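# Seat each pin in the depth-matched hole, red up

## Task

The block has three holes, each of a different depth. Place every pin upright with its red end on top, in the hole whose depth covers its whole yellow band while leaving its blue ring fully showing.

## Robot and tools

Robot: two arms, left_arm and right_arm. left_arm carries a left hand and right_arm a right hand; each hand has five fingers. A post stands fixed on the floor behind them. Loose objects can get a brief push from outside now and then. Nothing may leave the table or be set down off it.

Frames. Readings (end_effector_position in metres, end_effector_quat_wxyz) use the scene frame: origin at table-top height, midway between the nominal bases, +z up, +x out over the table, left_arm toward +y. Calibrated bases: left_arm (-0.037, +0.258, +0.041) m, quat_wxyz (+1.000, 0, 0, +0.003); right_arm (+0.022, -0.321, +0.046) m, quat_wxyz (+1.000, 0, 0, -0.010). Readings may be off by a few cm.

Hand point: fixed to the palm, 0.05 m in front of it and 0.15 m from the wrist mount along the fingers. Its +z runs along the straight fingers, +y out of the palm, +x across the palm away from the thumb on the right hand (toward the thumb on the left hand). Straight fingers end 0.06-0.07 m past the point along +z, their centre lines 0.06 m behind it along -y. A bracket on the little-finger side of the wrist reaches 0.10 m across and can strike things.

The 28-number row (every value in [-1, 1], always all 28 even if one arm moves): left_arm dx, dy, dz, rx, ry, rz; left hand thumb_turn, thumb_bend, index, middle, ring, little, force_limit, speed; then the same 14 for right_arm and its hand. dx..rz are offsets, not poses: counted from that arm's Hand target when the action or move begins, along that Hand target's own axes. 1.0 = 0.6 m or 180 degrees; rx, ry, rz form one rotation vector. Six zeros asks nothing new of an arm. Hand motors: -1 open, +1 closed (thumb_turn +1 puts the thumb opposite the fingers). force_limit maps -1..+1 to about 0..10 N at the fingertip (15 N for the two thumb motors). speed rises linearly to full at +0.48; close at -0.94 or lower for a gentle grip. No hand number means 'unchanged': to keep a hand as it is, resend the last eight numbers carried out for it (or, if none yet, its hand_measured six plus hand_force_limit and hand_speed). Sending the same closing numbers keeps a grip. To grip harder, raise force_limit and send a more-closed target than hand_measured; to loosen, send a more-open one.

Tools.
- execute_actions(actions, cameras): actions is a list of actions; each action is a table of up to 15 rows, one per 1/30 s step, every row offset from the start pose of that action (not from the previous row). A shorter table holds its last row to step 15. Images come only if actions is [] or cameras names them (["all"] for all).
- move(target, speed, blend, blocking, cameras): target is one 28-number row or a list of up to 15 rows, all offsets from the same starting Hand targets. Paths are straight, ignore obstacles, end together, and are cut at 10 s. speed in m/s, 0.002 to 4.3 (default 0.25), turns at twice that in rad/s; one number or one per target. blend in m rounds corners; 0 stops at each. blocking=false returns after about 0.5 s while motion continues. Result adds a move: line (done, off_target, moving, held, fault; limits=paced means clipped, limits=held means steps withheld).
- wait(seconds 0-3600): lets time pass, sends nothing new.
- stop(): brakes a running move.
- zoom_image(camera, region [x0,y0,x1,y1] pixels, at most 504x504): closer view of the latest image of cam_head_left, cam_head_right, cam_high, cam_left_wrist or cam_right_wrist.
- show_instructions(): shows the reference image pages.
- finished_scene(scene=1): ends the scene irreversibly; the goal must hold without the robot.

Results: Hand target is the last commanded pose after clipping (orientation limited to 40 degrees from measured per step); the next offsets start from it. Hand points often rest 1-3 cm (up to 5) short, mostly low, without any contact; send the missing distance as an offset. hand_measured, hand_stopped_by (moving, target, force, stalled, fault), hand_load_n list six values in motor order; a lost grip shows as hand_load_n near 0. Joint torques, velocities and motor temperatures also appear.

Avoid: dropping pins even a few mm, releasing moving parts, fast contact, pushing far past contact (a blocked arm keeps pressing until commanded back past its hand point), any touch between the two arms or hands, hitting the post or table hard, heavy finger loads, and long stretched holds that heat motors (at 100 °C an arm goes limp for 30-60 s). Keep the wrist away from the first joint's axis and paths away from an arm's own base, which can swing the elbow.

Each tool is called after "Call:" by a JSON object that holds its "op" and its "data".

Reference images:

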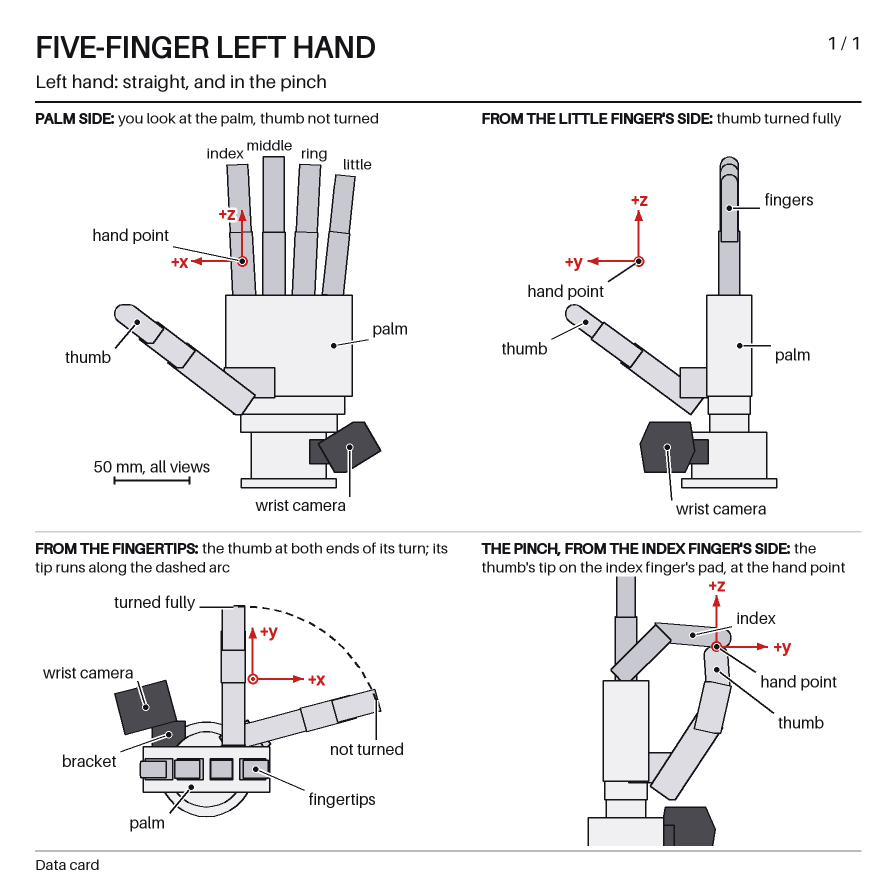

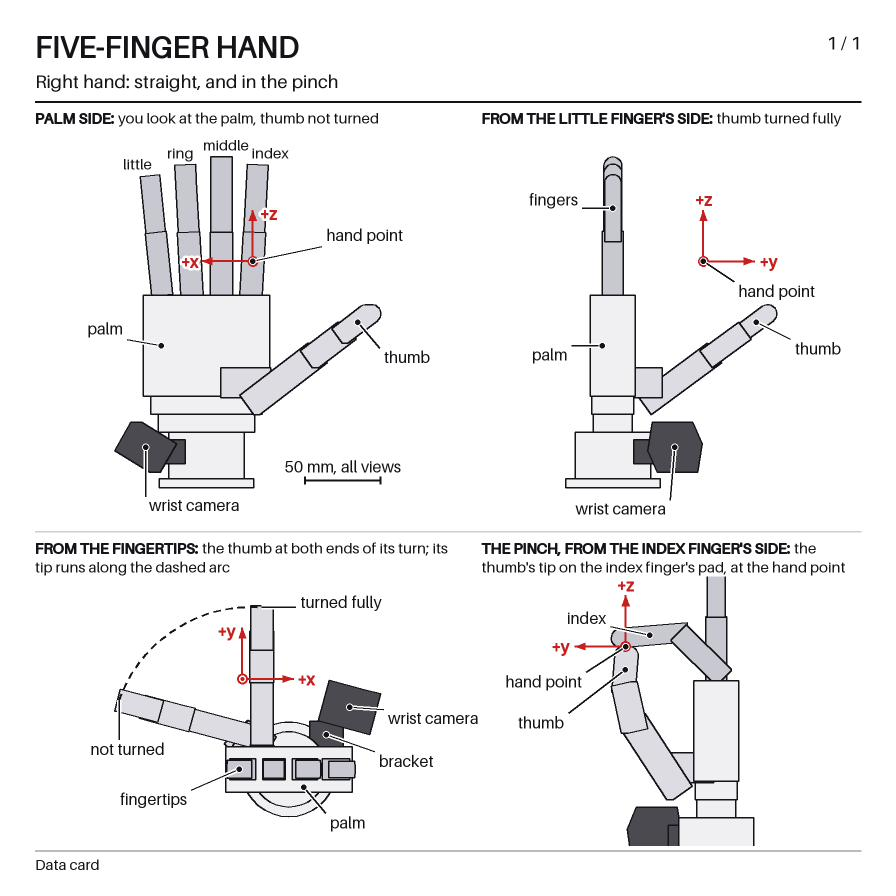

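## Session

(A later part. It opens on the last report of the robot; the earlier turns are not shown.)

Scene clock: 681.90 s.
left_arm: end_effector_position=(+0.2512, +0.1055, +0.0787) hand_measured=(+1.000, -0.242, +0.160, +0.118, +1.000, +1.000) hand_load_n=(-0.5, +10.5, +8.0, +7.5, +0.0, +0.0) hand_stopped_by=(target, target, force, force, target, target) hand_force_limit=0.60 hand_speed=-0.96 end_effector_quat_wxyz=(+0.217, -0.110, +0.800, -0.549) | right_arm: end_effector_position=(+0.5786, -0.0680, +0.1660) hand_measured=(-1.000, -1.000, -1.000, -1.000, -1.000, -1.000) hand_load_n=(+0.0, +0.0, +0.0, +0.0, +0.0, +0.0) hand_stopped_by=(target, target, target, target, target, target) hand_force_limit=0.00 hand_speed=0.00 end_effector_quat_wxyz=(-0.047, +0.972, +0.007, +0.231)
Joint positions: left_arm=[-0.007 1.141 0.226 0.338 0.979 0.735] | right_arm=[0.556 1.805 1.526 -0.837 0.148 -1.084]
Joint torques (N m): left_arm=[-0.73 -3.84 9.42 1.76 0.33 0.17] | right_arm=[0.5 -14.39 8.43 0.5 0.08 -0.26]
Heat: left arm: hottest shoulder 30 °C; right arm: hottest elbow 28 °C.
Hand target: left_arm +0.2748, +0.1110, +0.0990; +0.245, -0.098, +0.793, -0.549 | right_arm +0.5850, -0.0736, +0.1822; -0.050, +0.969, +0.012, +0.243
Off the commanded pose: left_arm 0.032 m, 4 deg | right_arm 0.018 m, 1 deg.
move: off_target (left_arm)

Call:
{"op": "move", "data": {"target": [-0.05,-0.0466,0.0247,0.0394,-0.0626,0.2376,1,-0.24,0.31,0.31,1,1,0.6,-0.96,0,0,0,0,0,0,-1,-1,-1,-1,-1,-1,0,0.0], "speed": 0.1, "cameras": ["cam_left_wrist","cam_head_left","cam_high"]}}

Scene clock: 687.10 s.
left_arm: end_effector_position=(+0.3034, +0.1075, +0.1216) hand_measured=(+1.000, -0.242, +0.160, +0.118, +1.000, +1.000) hand_load_n=(+0.0, +10.0, +8.0, +7.5, +0.0, +0.0) hand_stopped_by=(target, target, force, force, target, target) hand_force_limit=0.60 hand_speed=-0.96 end_effector_quat_wxyz=(+0.496, +0.138, +0.724, -0.459) | right_arm: end_effector_position=(+0.5786, -0.0680, +0.1660) hand_measured=(-1.000, -1.000, -1.000, -1.000, -1.000, -1.000) hand_load_n=(+0.0, +0.0, +0.0, +0.0, +0.0, +0.0) hand_stopped_by=(target, target, target, target, target, target) hand_force_limit=0.00 hand_speed=0.00 end_effector_quat_wxyz=(-0.047, +0.972, +0.007, +0.231)
Joint positions: left_arm=[-0.099 1.247 0.114 1.004 0.838 1.109] | right_arm=[0.556 1.805 1.526 -0.837 0.148 -1.084]
Joint torques (N m): left_arm=[-2.73 -2.02 4.66 3.58 -0.01 0.32] | right_arm=[0.56 -14.21 8.39 0.53 0.06 -0.25]
Heat: left arm: hottest shoulder 30 °C; right arm: hottest elbow 29 °C.
Hand target: left_arm +0.3048, +0.1010, +0.1290; +0.508, +0.160, +0.712, -0.457 | right_arm +0.5850, -0.0736, +0.1822; -0.050, +0.969, +0.012, +0.243
Off the commanded pose: left_arm 0.010 m, 3 deg | right_arm 0.018 m, 1 deg.
move: off_target (left_arm)
cam_left_wrist: T_world_to_cam=[[-0.75793, -0.61, 0.23118, 0.27314], [-0.51421, 0.34059, -0.78714, 0.21272], [0.40142, -0.71547, -0.57181, 0.14194]] pos_world=[0.25943, 0.19571, 0.18546]
Images, in order (width x height): cam_head_left 896x504, cam_high 896x504, cam_left_wrist 672x504.

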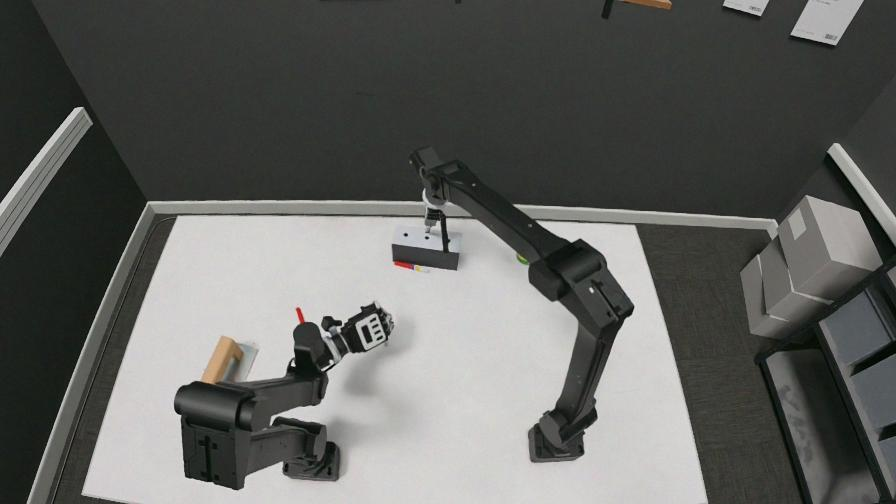

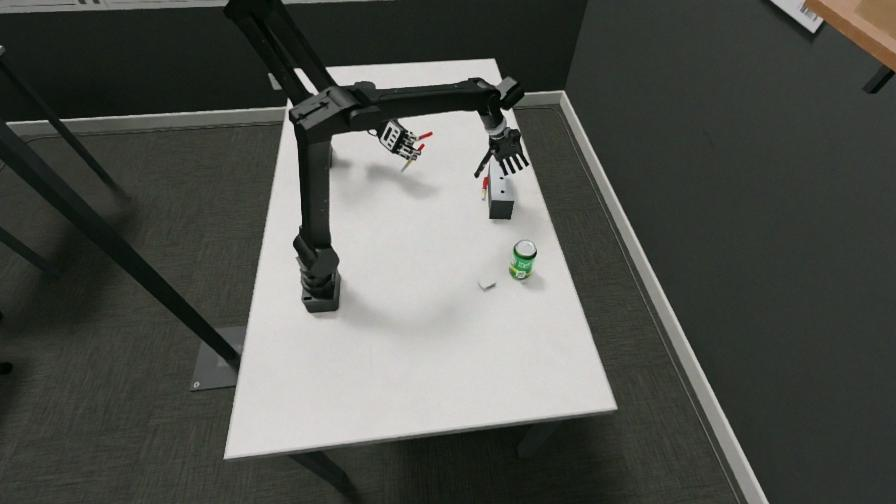

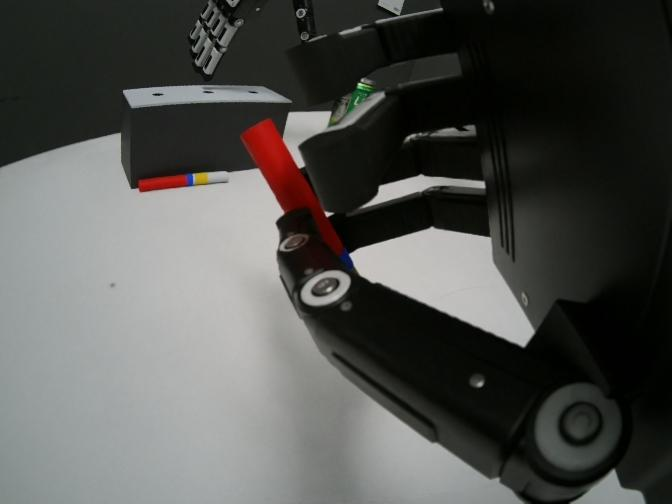

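Call:
{"op": "move", "data": {"target": [-0.0394,-0.002,0.0306,0.0394,-0.0626,0.2376,1,-0.24,0.31,0.31,1,1,0.6,-0.96,0,0,0,0,0,0,-1,-1,-1,-1,-1,-1,0,0.0], "speed": 0.1, "cameras": ["cam_left_wrist","cam_head_left","cam_high"]}}

Call:
{"op": "zoom_image", "data": {"camera": "cam_high", "region": [370, 90, 540, 230]}}

Scene clock: 692.87 s.
left_arm: end_effector_position=(+0.3177, +0.0958, +0.1365) hand_measured=(+1.000, -0.242, +0.160, +0.118, +1.000, +1.000) hand_load_n=(+0.0, +10.0, +8.0, +7.5, +0.0, +0.0) hand_stopped_by=(target, target, force, force, target, target) hand_force_limit=0.60 hand_speed=-0.96 end_effector_quat_wxyz=(+0.636, +0.400, +0.588, -0.299) | right_arm: end_effector_position=(+0.5786, -0.0680, +0.1660) hand_measured=(-1.000, -1.000, -1.000, -1.000, -1.000, -1.000) hand_load_n=(+0.0, +0.0, +0.0, +0.0, +0.0, +0.0) hand_stopped_by=(target, target, target, target, target, target) hand_force_limit=0.00 hand_speed=0.00 end_effector_quat_wxyz=(-0.047, +0.972, +0.007, +0.231)
Joint positions: left_arm=[-0.141 1.647 0.102 1.525 0.902 1.744] | right_arm=[0.556 1.805 1.526 -0.837 0.148 -1.084]
Joint torques (N m): left_arm=[-2.2 -3.84 3.04 3.6 0.04 0.33] | right_arm=[0.62 -14.21 8.4 0.5 0.05 -0.26]
Heat: left arm: hottest shoulder 30 °C; right arm: hottest elbow 30 °C.
Hand target: left_arm +0.3248, +0.0910, +0.1489; +0.695, +0.394, +0.524, -0.296 | right_arm +0.5850, -0.0736, +0.1822; -0.050, +0.969, +0.012, +0.243
Off the commanded pose: left_arm 0.015 m, 10 deg | right_arm 0.018 m, 1 deg.
joint sent to its limit (left arm) — joint 4 (wrist pitch), upper limit. The joint targets are off in position and orientation.
move: off_target (left_arm)
cam_left_wrist: T_world_to_cam=[[-0.75601, -0.46434, -0.46134, 0.3534], [0.0693, 0.64407, -0.76182, 0.0178], [0.65088, -0.60792, -0.45474, 0.0309]] pos_world=[0.24583, 0.17142, 0.19065]
Images, in order (width x height): cam_head_left 896x504, cam_high 896x504, cam_left_wrist 672x504.

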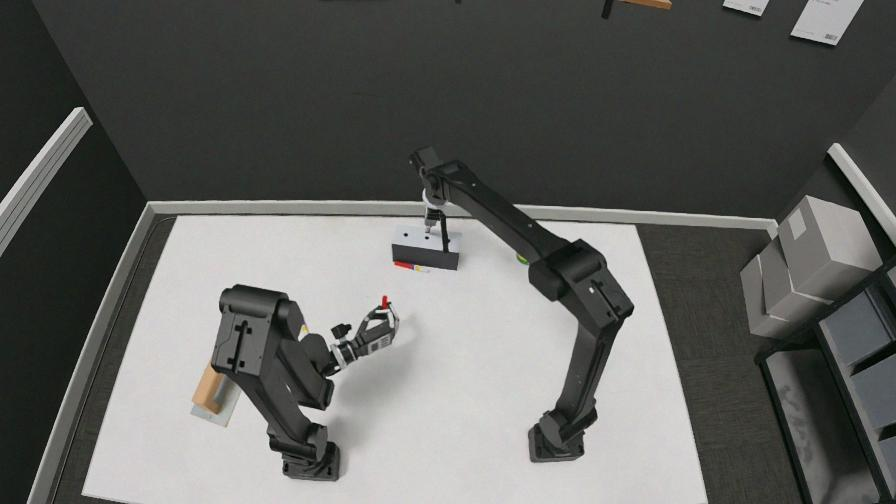

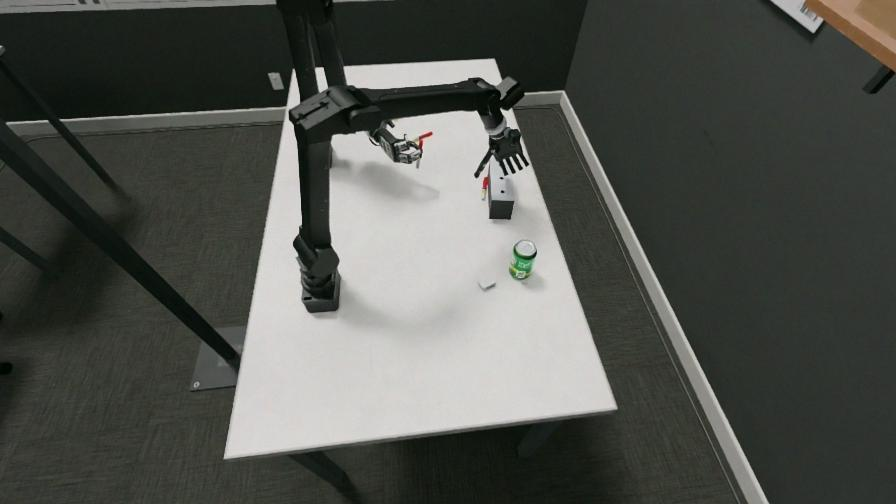

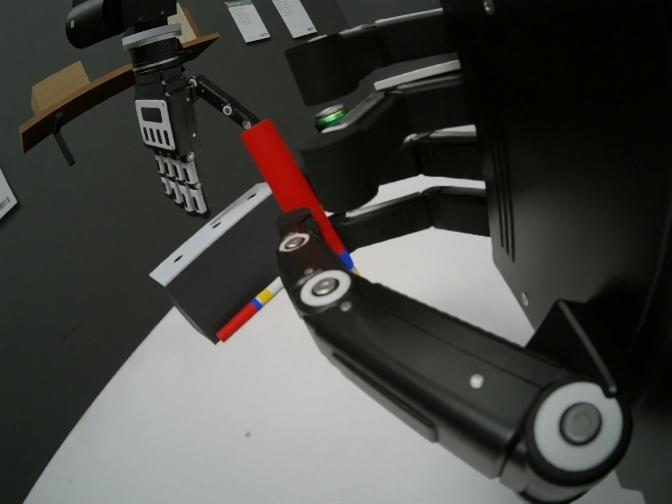

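Scaled by 2.965 from the camera's image (finer frame: 1280x720).

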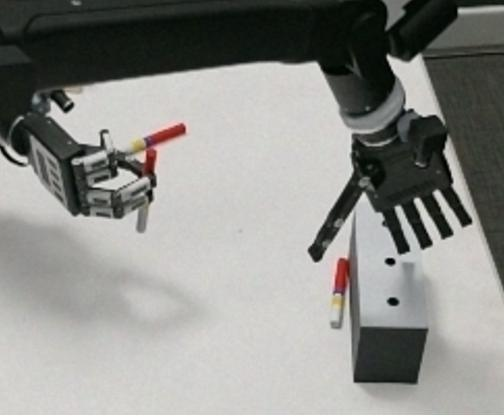

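Call:
{"op": "move", "data": {"target": [[0,0,0,0,0,0,1,-0.24,0.31,0.31,1,1,0.6,-0.96,0.019,0.0685,-0.1491,0.1825,0.0992,-0.1607,-1,-1,1,1,1,1,0,0.0],[0,0,0,0,0,0,1,-0.24,0.31,0.31,1,1,0.6,-0.96,0.0299,-0.0084,-0.0553,0.3649,0.1984,-0.3214,-1,-1,1,1,1,1,0,0.0]], "speed": 0.2, "blend": 0.02, "cameras": ["cam_right_wrist","cam_head_left"]}}

Scene clock: 702.77 s.
left_arm: end_effector_position=(+0.3177, +0.0958, +0.1365) hand_measured=(+1.000, -0.242, +0.160, +0.118, +1.000, +1.000) hand_load_n=(+0.0, +10.0, +8.5, +7.5, +0.0, +0.0) hand_stopped_by=(target, target, force, force, target, target) hand_force_limit=0.60 hand_speed=-0.96 end_effector_quat_wxyz=(+0.636, +0.400, +0.588, -0.299) | right_arm: end_effector_position=(+0.5800, -0.0681, +0.2116) hand_measured=(-1.000, -1.000, +1.000, +1.000, +1.000, +1.000) hand_load_n=(+0.0, +0.0, +0.0, +0.0, +0.0, +0.0) hand_stopped_by=(target, target, target, target, target, target) hand_force_limit=0.00 hand_speed=0.00 end_effector_quat_wxyz=(-0.442, +0.577, +0.501, +0.469)
Joint positions: left_arm=[-0.141 1.647 0.102 1.525 0.902 1.744] | right_arm=[0.172 1.651 1.008 0.04 -1.267 -2.112]
Joint torques (N m): left_arm=[-2.14 -3.66 2.96 3.63 0.09 0.33] | right_arm=[0.26 -10.05 6.84 1.68 -0.61 -0.32]
Heat: left arm: hottest waist 29 °C; right arm: hottest elbow 30 °C.
Hand target: left_arm +0.3248, +0.0910, +0.1489; +0.695, +0.394, +0.524, -0.296 | right_arm +0.5850, -0.0720, +0.2203; -0.422, +0.559, +0.554, +0.450
Off the commanded pose: left_arm 0.015 m, 10 deg | right_arm 0.011 m, 7 deg.
joint sent to its limit (left arm) — joint 4 (wrist pitch), upper limit. The joint targets are off in position and orientation.
joint sent to its limit (right arm) — joint 6 (wrist roll), lower limit. The joint targets are off in position and orientation.
move: off_target (right_arm)
cam_right_wrist: T_world_to_cam=[[0.97425, -0.00731, 0.22533, -0.60858], [0.16991, -0.63314, -0.75516, 0.02044], [0.14819, 0.774, -0.6156, 0.2157]] pos_world=[0.55747, -0.15846, 0.28535]
Images, in order (width x height): cam_head_left 896x504, cam_right_wrist 672x504.

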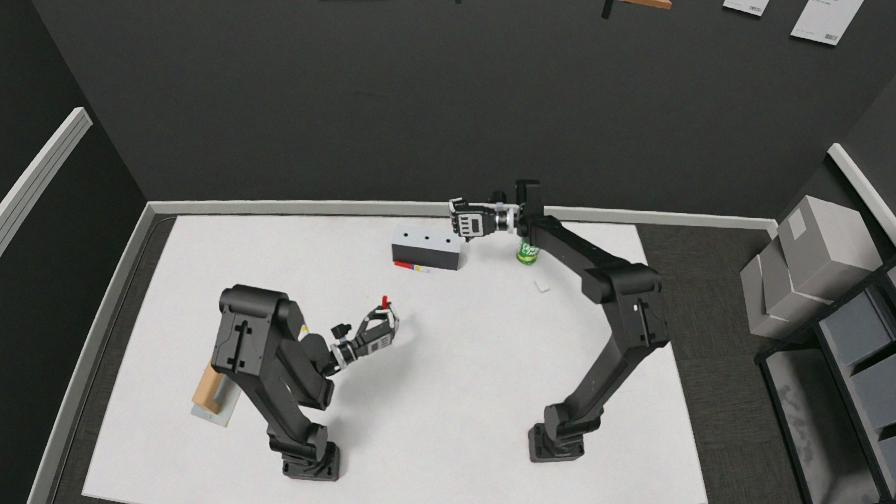

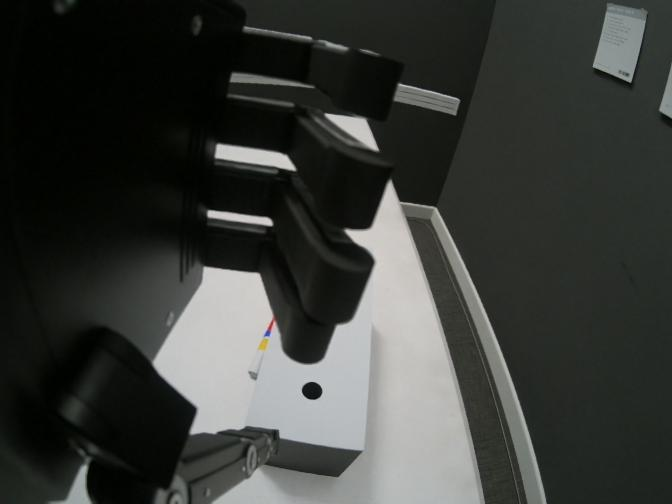

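Call:
{"op": "move", "data": {"target": [0,0,0,0,0,0,1,-0.24,0.31,0.31,1,1,0.6,-0.96,0.0864,-0.0209,-0.07,-0.3649,-0.1984,0.3214,-1,-1,-1,-1,-1,-1,0,0.0], "speed": 0.2}}

Scene clock: 711.23 s.
left_arm: end_effector_position=(+0.3177, +0.0958, +0.1365) hand_measured=(+1.000, -0.242, +0.160, +0.118, +1.000, +1.000) hand_load_n=(+0.0, +10.0, +8.0, +7.5, +0.0, +0.0) hand_stopped_by=(target, target, force, force, target, target) hand_force_limit=0.60 hand_speed=-0.96 end_effector_quat_wxyz=(+0.636, +0.400, +0.588, -0.299) | right_arm: end_effector_position=(+0.5563, -0.1083, +0.2549) hand_measured=(-1.000, -1.000, -1.000, -1.000, -1.000, -1.000) hand_load_n=(+0.0, +0.0, +0.0, +0.0, +0.0, +0.0) hand_stopped_by=(target, target, target, target, target, target) hand_force_limit=0.00 hand_speed=0.00 end_effector_quat_wxyz=(-0.039, +0.975, +0.021, +0.219)
Joint positions: left_arm=[-0.141 1.647 0.102 1.525 0.902 1.744] | right_arm=[0.515 1.676 1.592 -1.055 0.128 -1.147]
Joint torques (N m): left_arm=[-2.2 -3.84 2.97 3.59 0.04 0.35] | right_arm=[1.79 -11.58 12.83 0.47 0.34 0.13]
Heat: left arm: hottest waist 29 °C; right arm: hottest elbow 30 °C.
Hand target: left_arm +0.3248, +0.0910, +0.1489; +0.695, +0.394, +0.524, -0.296 | right_arm +0.5700, -0.0999, +0.2803; -0.050, +0.969, +0.012, +0.243
Off the commanded pose: left_arm 0.015 m, 10 deg | right_arm 0.030 m, 3 deg.
joint sent to its limit (left arm) — joint 4 (wrist pitch), upper limit. The joint targets are off in position and orientation.
move: off_target (right_arm)

Call:
{"op": "move", "data": {"target": [0,0,0,0,0,0,1,-0.24,0.31,0.31,1,1,0.6,-0.96,0.0057,-0.0354,0.0638,-0.0261,-0.1289,0.5668,-1,-1,-1,-1,-1,-1,0,0.0], "speed": 0.2, "cameras": ["cam_right_wrist","cam_head_left"]}}

Scene clock: 718.57 s.
left_arm: end_effector_position=(+0.3177, +0.0958, +0.1365) hand_measured=(+1.000, -0.242, +0.160, +0.118, +1.000, +1.000) hand_load_n=(+0.0, +10.0, +8.5, +7.5, +0.0, +0.0) hand_stopped_by=(target, target, force, force, target, target) hand_force_limit=0.60 hand_speed=-0.96 end_effector_quat_wxyz=(+0.636, +0.400, +0.588, -0.299) | right_arm: end_effector_position=(+0.5841, -0.0726, +0.2373) hand_measured=(-1.000, -1.000, -1.000, -1.000, -1.000, -1.000) hand_load_n=(+0.0, +0.0, +0.0, +0.0, +0.0, +0.0) hand_stopped_by=(target, target, target, target, target, target) hand_force_limit=0.00 hand_speed=0.00 end_effector_quat_wxyz=(+0.164, -0.657, +0.733, +0.063)
Joint positions: left_arm=[-0.141 1.647 0.102 1.525 0.902 1.744] | right_arm=[0.272 1.9 1.836 -1.267 -0.262 0.395]
Joint torques (N m): left_arm=[-2.43 -4.19 3.07 3.56 0.03 0.37] | right_arm=[0.67 -15.27 7.76 0.94 -0.33 0.14]
Motor temperatures (°C): left_arm=[29 29 25 24 21 21] | right_arm=[23 29 31 24 25 24]
Heat: left arm: hottest waist 29 °C; right arm: hottest elbow 31 °C.
Hand target: left_arm +0.3248, +0.0910, +0.1489; +0.695, +0.394, +0.524, -0.296 | right_arm +0.5900, -0.0749, +0.2502; +0.181, -0.645, +0.740, +0.059
Off the commanded pose: left_arm 0.015 m, 10 deg | right_arm 0.014 m, 3 deg.
joint sent to its limit (left arm) — joint 4 (wrist pitch), upper limit. The joint targets are off in position and orientation.
move: off_target (right_arm)
cam_right_wrist: T_world_to_cam=[[-0.95946, -0.12093, -0.25459, 0.61675], [-0.26717, 0.67787, 0.68492, 0.04502], [0.08975, 0.72517, -0.6827, 0.28099]] pos_world=[0.57855, -0.15971, 0.31801]
Images, in order (width x height): cam_head_left 896x504, cam_right_wrist 672x504.

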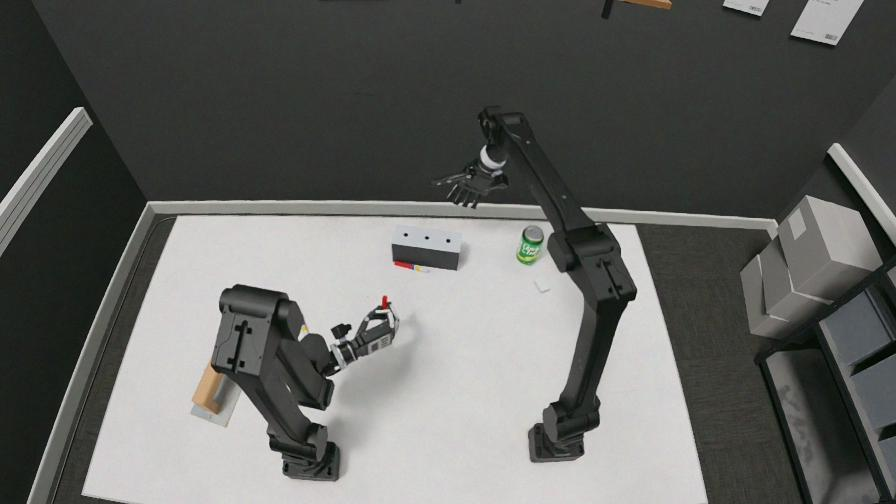

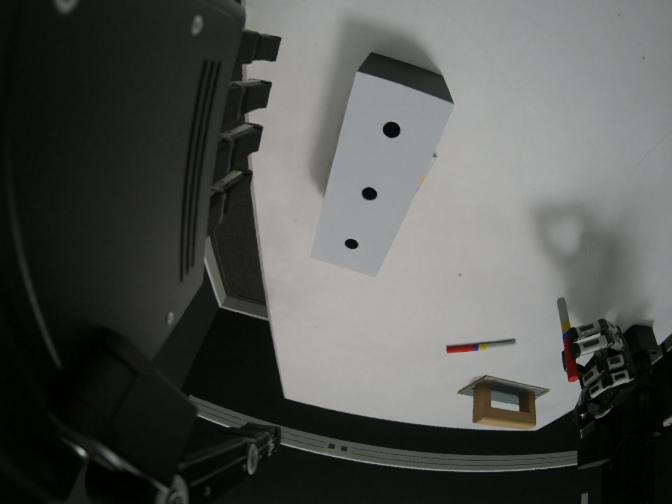

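Call:
{"op": "move", "data": {"target": [[-0.0908,0.0881,0.0722,0,0,0,1,-0.24,0.31,0.31,1,1,0.6,-0.96,0,0,0,0,0,0,-1,-1,-1,-1,-1,-1,0,0.0],[-0.022,0.277,0.2245,0,0,0,1,-0.24,0.31,0.31,1,1,0.6,-0.96,0,0,0,0,0,0,-1,-1,-1,-1,-1,-1,0,0.0]], "speed": 0.08, "blend": 0.02, "cameras": ["cam_right_wrist","cam_head_left","cam_left_wrist"]}}

Scene clock: 725.20 s.
left_arm: end_effector_position=(+0.5151, +0.0698, +0.2084) hand_measured=(+1.000, -0.242, +0.160, +0.118, +1.000, +1.000) hand_load_n=(+0.0, +10.0, +8.5, +7.5, +0.0, +0.0) hand_stopped_by=(target, target, force, force, target, target) hand_force_limit=0.60 hand_speed=-0.96 end_effector_quat_wxyz=(+0.689, +0.389, +0.536, -0.295) | right_arm: end_effector_position=(+0.5837, -0.0717, +0.2373) hand_measured=(-1.000, -1.000, -1.000, -1.000, -1.000, -1.000) hand_load_n=(+0.0, +0.0, +0.0, +0.0, +0.0, +0.0) hand_stopped_by=(target, target, target, target, target, target) hand_force_limit=0.00 hand_speed=0.00 end_effector_quat_wxyz=(+0.164, -0.657, +0.733, +0.063)
Joint positions: left_arm=[-0.141 1.759 0.642 1.313 0.89 1.641] | right_arm=[0.274 1.9 1.836 -1.267 -0.262 0.395]
Joint torques (N m): left_arm=[-2.9 -9.17 7.56 1.99 -0.12 0.01] | right_arm=[0.67 -15.33 7.72 0.94 -0.32 0.14]
Heat: left arm: hottest waist 29 °C; right arm: hottest elbow 31 °C.
Hand target: left_arm +0.5248, +0.0610, +0.2199; +0.695, +0.394, +0.524, -0.296 | right_arm +0.5900, -0.0749, +0.2502; +0.181, -0.645, +0.740, +0.059
Off the commanded pose: left_arm 0.017 m, 2 deg | right_arm 0.015 m, 3 deg.
move: off_target (left_arm)
cam_left_wrist: T_world_to_cam=[[-0.69132, -0.50946, -0.51238, 0.50413], [0.1637, 0.58025, -0.79782, 0.03898], [0.70376, -0.63542, -0.31774, -0.13456]] pos_world=[0.43683, 0.14872, 0.24665]
cam_right_wrist: T_world_to_cam=[[-0.95926, -0.12242, -0.25462, 0.61623], [-0.26826, 0.67743, 0.68493, 0.04489], [0.08864, 0.72533, -0.68267, 0.28103]] pos_world=[0.57825, -0.15881, 0.31801]
Images, in order (width x height): cam_head_left 896x504, cam_left_wrist 672x504, cam_right_wrist 672x504.

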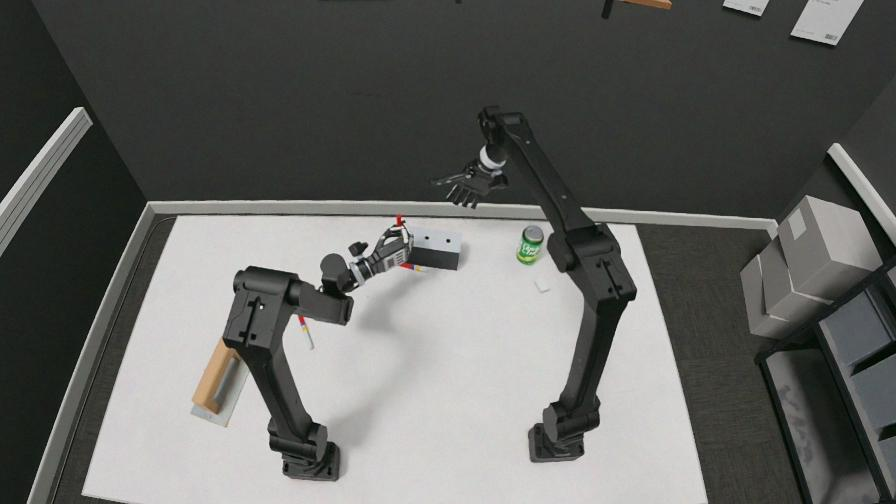

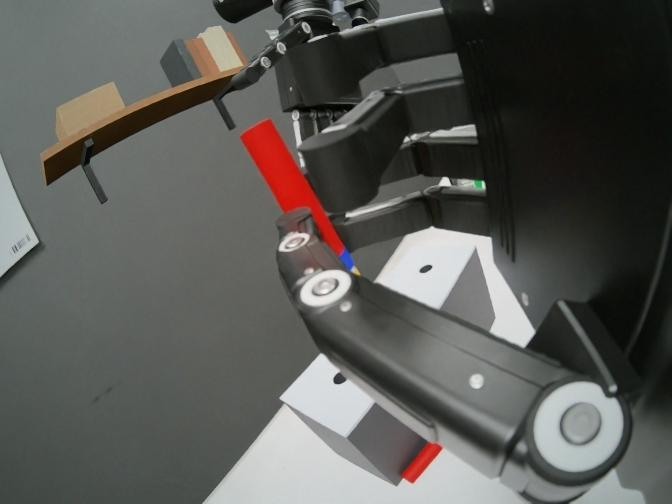

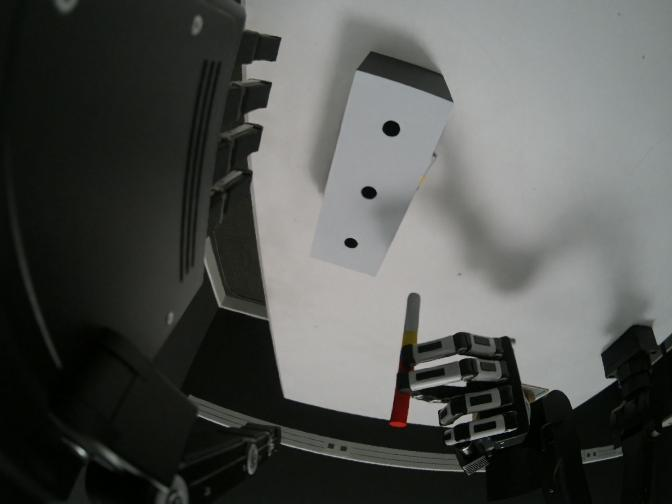

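Call:
{"op": "zoom_image", "data": {"camera": "cam_right_wrist", "region": [290, 30, 480, 290]}}

Call:
{"op": "zoom_image", "data": {"camera": "cam_right_wrist", "region": [340, 270, 540, 470]}}

Scaled by 1.938 from the camera's image (finer frame: 960x720).

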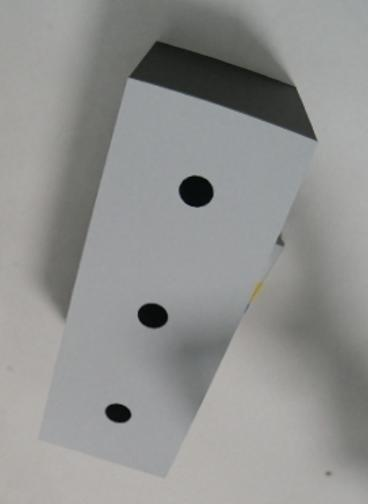

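Scaled by 2.520 from the camera's image (finer frame: 960x720).

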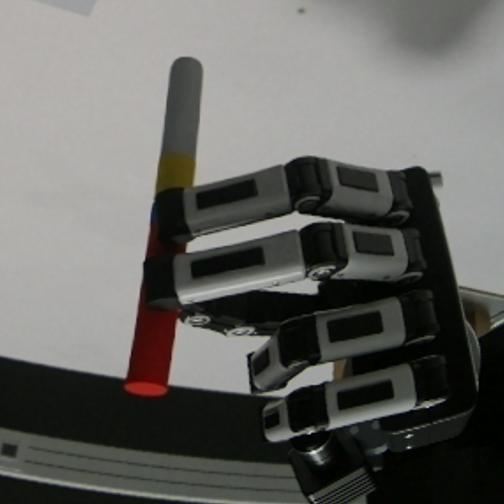

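Call:
{"op": "wait", "data": {"seconds": 0.1, "cameras": ["cam_head_left","cam_head_right","cam_high"]}}

Call:
{"op": "zoom_image", "data": {"camera": "cam_head_left", "region": [380, 215, 480, 285]}}

Call:
{"op": "zoom_image", "data": {"camera": "cam_high", "region": [460, 130, 560, 230]}}

Call:
{"op": "zoom_image", "data": {"camera": "cam_head_right", "region": [310, 215, 430, 285]}}

Scene clock: 730.77 s.
left_arm: end_effector_position=(+0.5151, +0.0698, +0.2084) hand_measured=(+1.000, -0.242, +0.160, +0.118, +1.000, +1.000) hand_load_n=(+0.0, +10.5, +8.0, +7.5, +0.0, +0.0) hand_stopped_by=(target, target, force, force, target, target) hand_force_limit=0.60 hand_speed=-0.96 end_effector_quat_wxyz=(+0.689, +0.389, +0.536, -0.295) | right_arm: end_effector_position=(+0.5837, -0.0717, +0.2373) hand_measured=(-1.000, -1.000, -1.000, -1.000, -1.000, -1.000) hand_load_n=(+0.0, +0.0, +0.0, +0.0, +0.0, +0.0) hand_stopped_by=(target, target, target, target, target, target) hand_force_limit=0.00 hand_speed=0.00 end_effector_quat_wxyz=(+0.164, -0.657, +0.733, +0.063)
Joint positions: left_arm=[-0.141 1.759 0.642 1.313 0.89 1.641] | right_arm=[0.274 1.9 1.836 -1.267 -0.262 0.395]
Joint torques (N m): left_arm=[-2.32 -8.7 7.61 2.06 -0.09 0.01] | right_arm=[0.73 -15.21 7.76 0.98 -0.32 0.15]
Heat: left arm: hottest shoulder 30 °C; right arm: hottest elbow 31 °C.
Hand target: left_arm +0.5248, +0.0610, +0.2199; +0.695, +0.394, +0.524, -0.296 | right_arm +0.5900, -0.0749, +0.2502; +0.181, -0.645, +0.740, +0.059
Off the commanded pose: left_arm 0.017 m, 2 deg | right_arm 0.015 m, 3 deg.
wait: 0.10 s; at rest from the start

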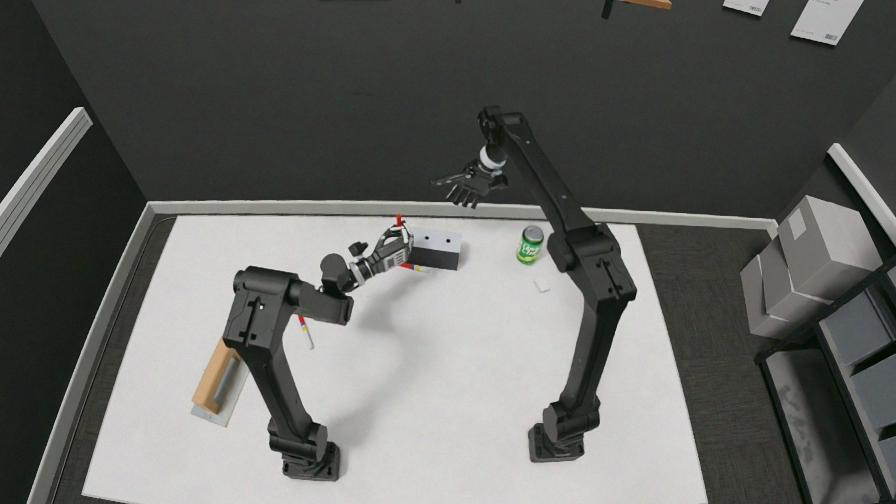

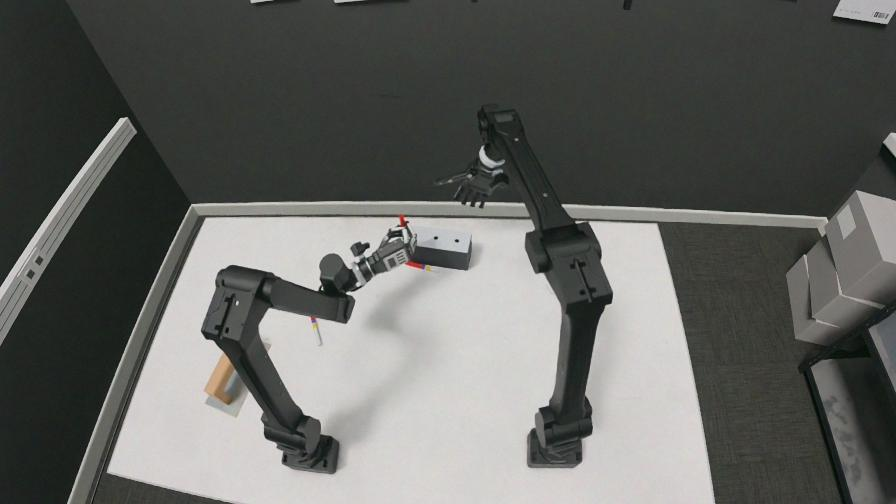

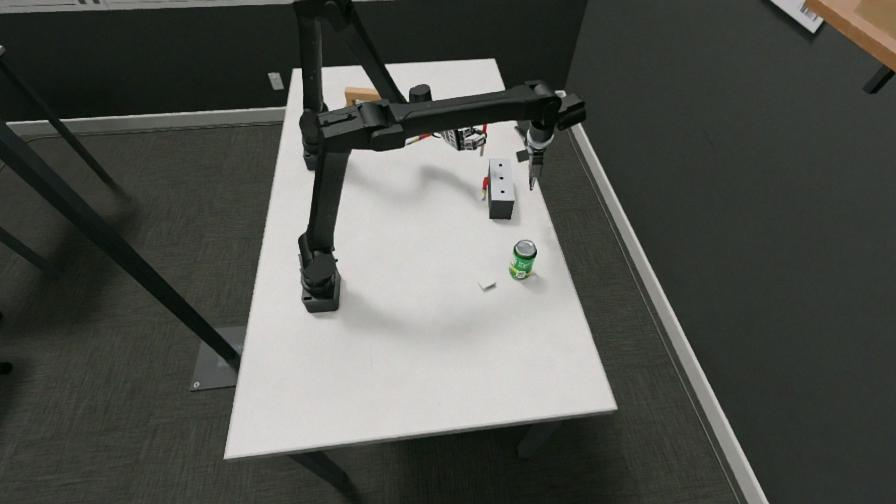

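Scaled by 5.040 from the camera's image (finer frame: 1280x720).

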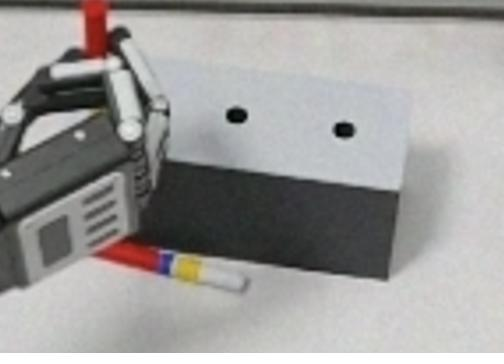

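Scaled by 5.040 from the camera's image (finer frame: 1280x720).

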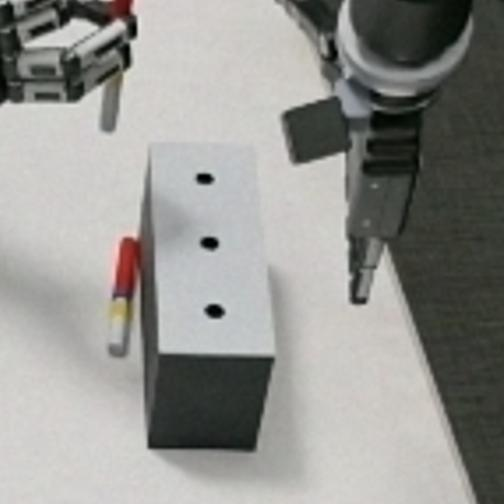

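Scaled by 4.200 from the camera's image (finer frame: 1280x720).

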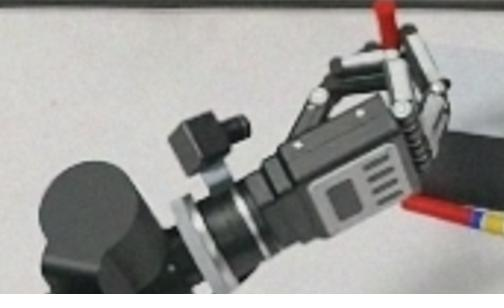

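Call:
{"op": "move", "data": {"target": [0.0403,0.0689,0.0648,0,0,0,1,-0.24,0.31,0.31,1,1,0.6,-0.96,0,0,0,0,0,0,-1,-1,-1,-1,-1,-1,0,0.0], "speed": 0.06, "cameras": ["cam_right_wrist","cam_head_left","cam_high"]}}

Call:
{"op": "zoom_image", "data": {"camera": "cam_right_wrist", "region": [270, 180, 510, 420]}}

Scene clock: 735.13 s.
left_arm: end_effector_position=(+0.5751, +0.0622, +0.1989) hand_measured=(+1.000, -0.242, +0.160, +0.118, +1.000, +1.000) hand_load_n=(+0.0, +10.0, +8.0, +8.0, +0.0, +0.0) hand_stopped_by=(target, target, force, force, target, target) hand_force_limit=0.60 hand_speed=-0.96 end_effector_quat_wxyz=(+0.688, +0.388, +0.538, -0.295) | right_arm: end_effector_position=(+0.5837, -0.0717, +0.2373) hand_measured=(-1.000, -1.000, -1.000, -1.000, -1.000, -1.000) hand_load_n=(+0.0, +0.0, +0.0, +0.0, +0.0, +0.5) hand_stopped_by=(target, target, target, target, target, target) hand_force_limit=0.00 hand_speed=0.00 end_effector_quat_wxyz=(+0.164, -0.657, +0.733, +0.063)
Joint positions: left_arm=[-0.141 1.876 0.815 1.252 0.887 1.641] | right_arm=[0.274 1.9 1.836 -1.267 -0.262 0.395]
Joint torques (N m): left_arm=[-2.73 -10.81 8.29 2.02 -0.28 0.04] | right_arm=[0.62 -15.09 7.79 0.96 -0.31 0.15]
Heat: left arm: hottest shoulder 30 °C; right arm: hottest elbow 31 °C.
Hand target: left_arm +0.5848, +0.0489, +0.2119; +0.695, +0.394, +0.524, -0.296 | right_arm +0.5900, -0.0749, +0.2502; +0.181, -0.645, +0.740, +0.059
Off the commanded pose: left_arm 0.021 m, 2 deg | right_arm 0.015 m, 3 deg.
move: off_target (left_arm)
cam_right_wrist: T_world_to_cam=[[-0.95926, -0.12242, -0.25462, 0.61623], [-0.26826, 0.67743, 0.68493, 0.04489], [0.08864, 0.72533, -0.68267, 0.28103]] pos_world=[0.57825, -0.15881, 0.31801]
Images, in order (width x height): cam_head_left 896x504, cam_high 896x504, cam_right_wrist 672x504.

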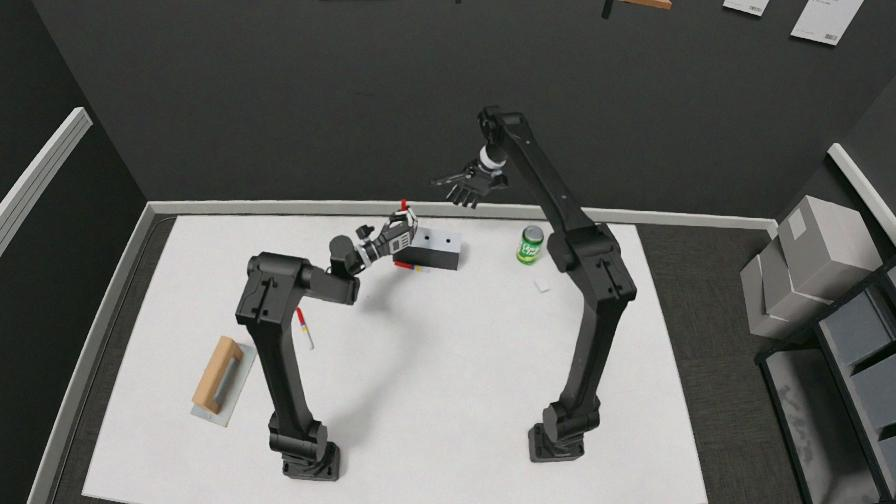

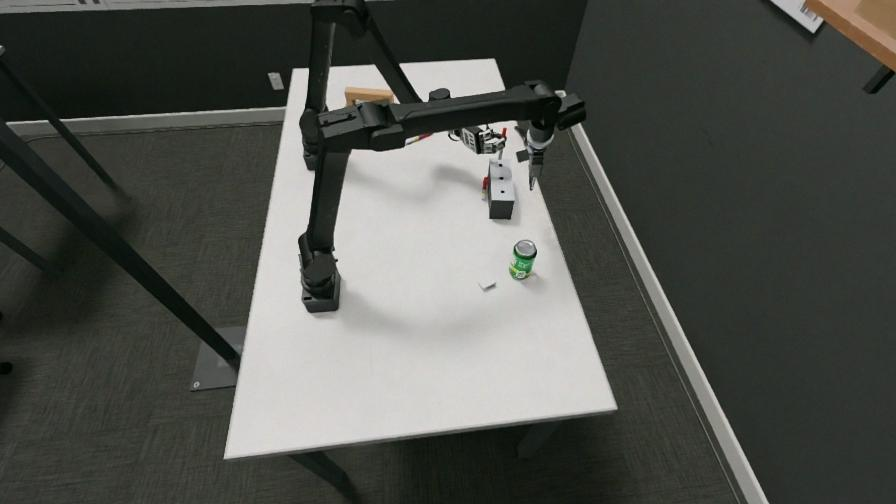

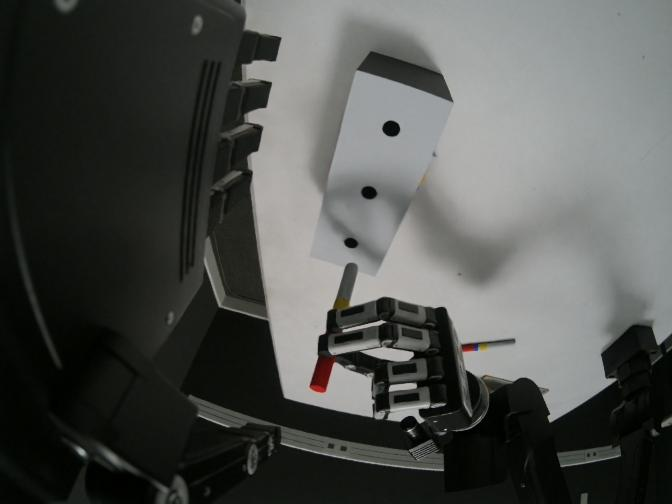

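Scaled by 2.100 from the camera's image (finer frame: 960x720).

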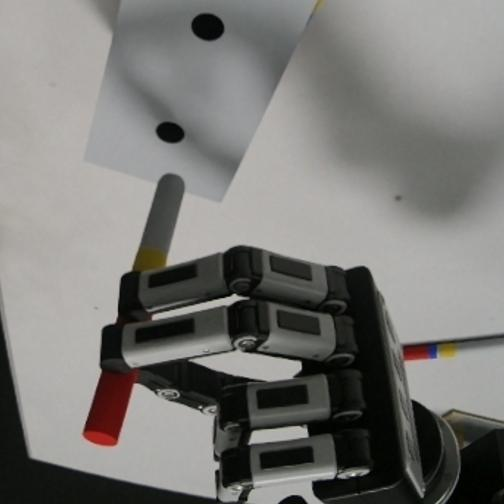

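Call:
{"op": "zoom_image", "data": {"camera": "cam_high", "region": [470, 120, 530, 180]}}

Call:
{"op": "zoom_image", "data": {"camera": "cam_head_left", "region": [370, 190, 470, 290]}}

Scaled by 8.400 from the camera's image (finer frame: 1280x720).

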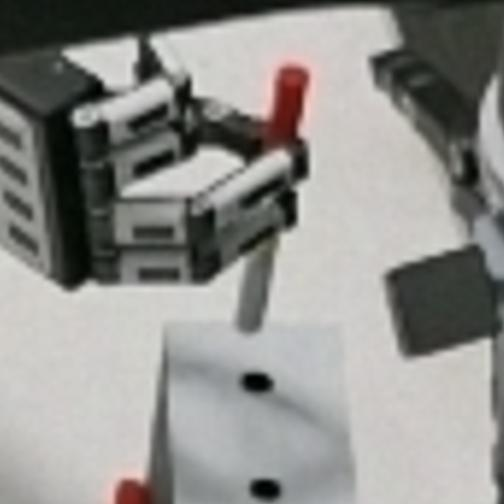

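Scaled by 5.040 from the camera's image (finer frame: 1280x720).

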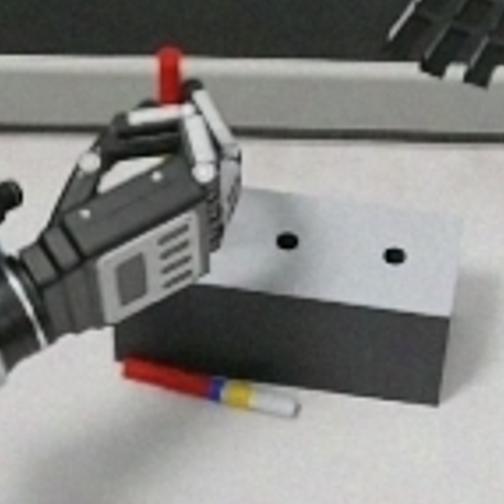

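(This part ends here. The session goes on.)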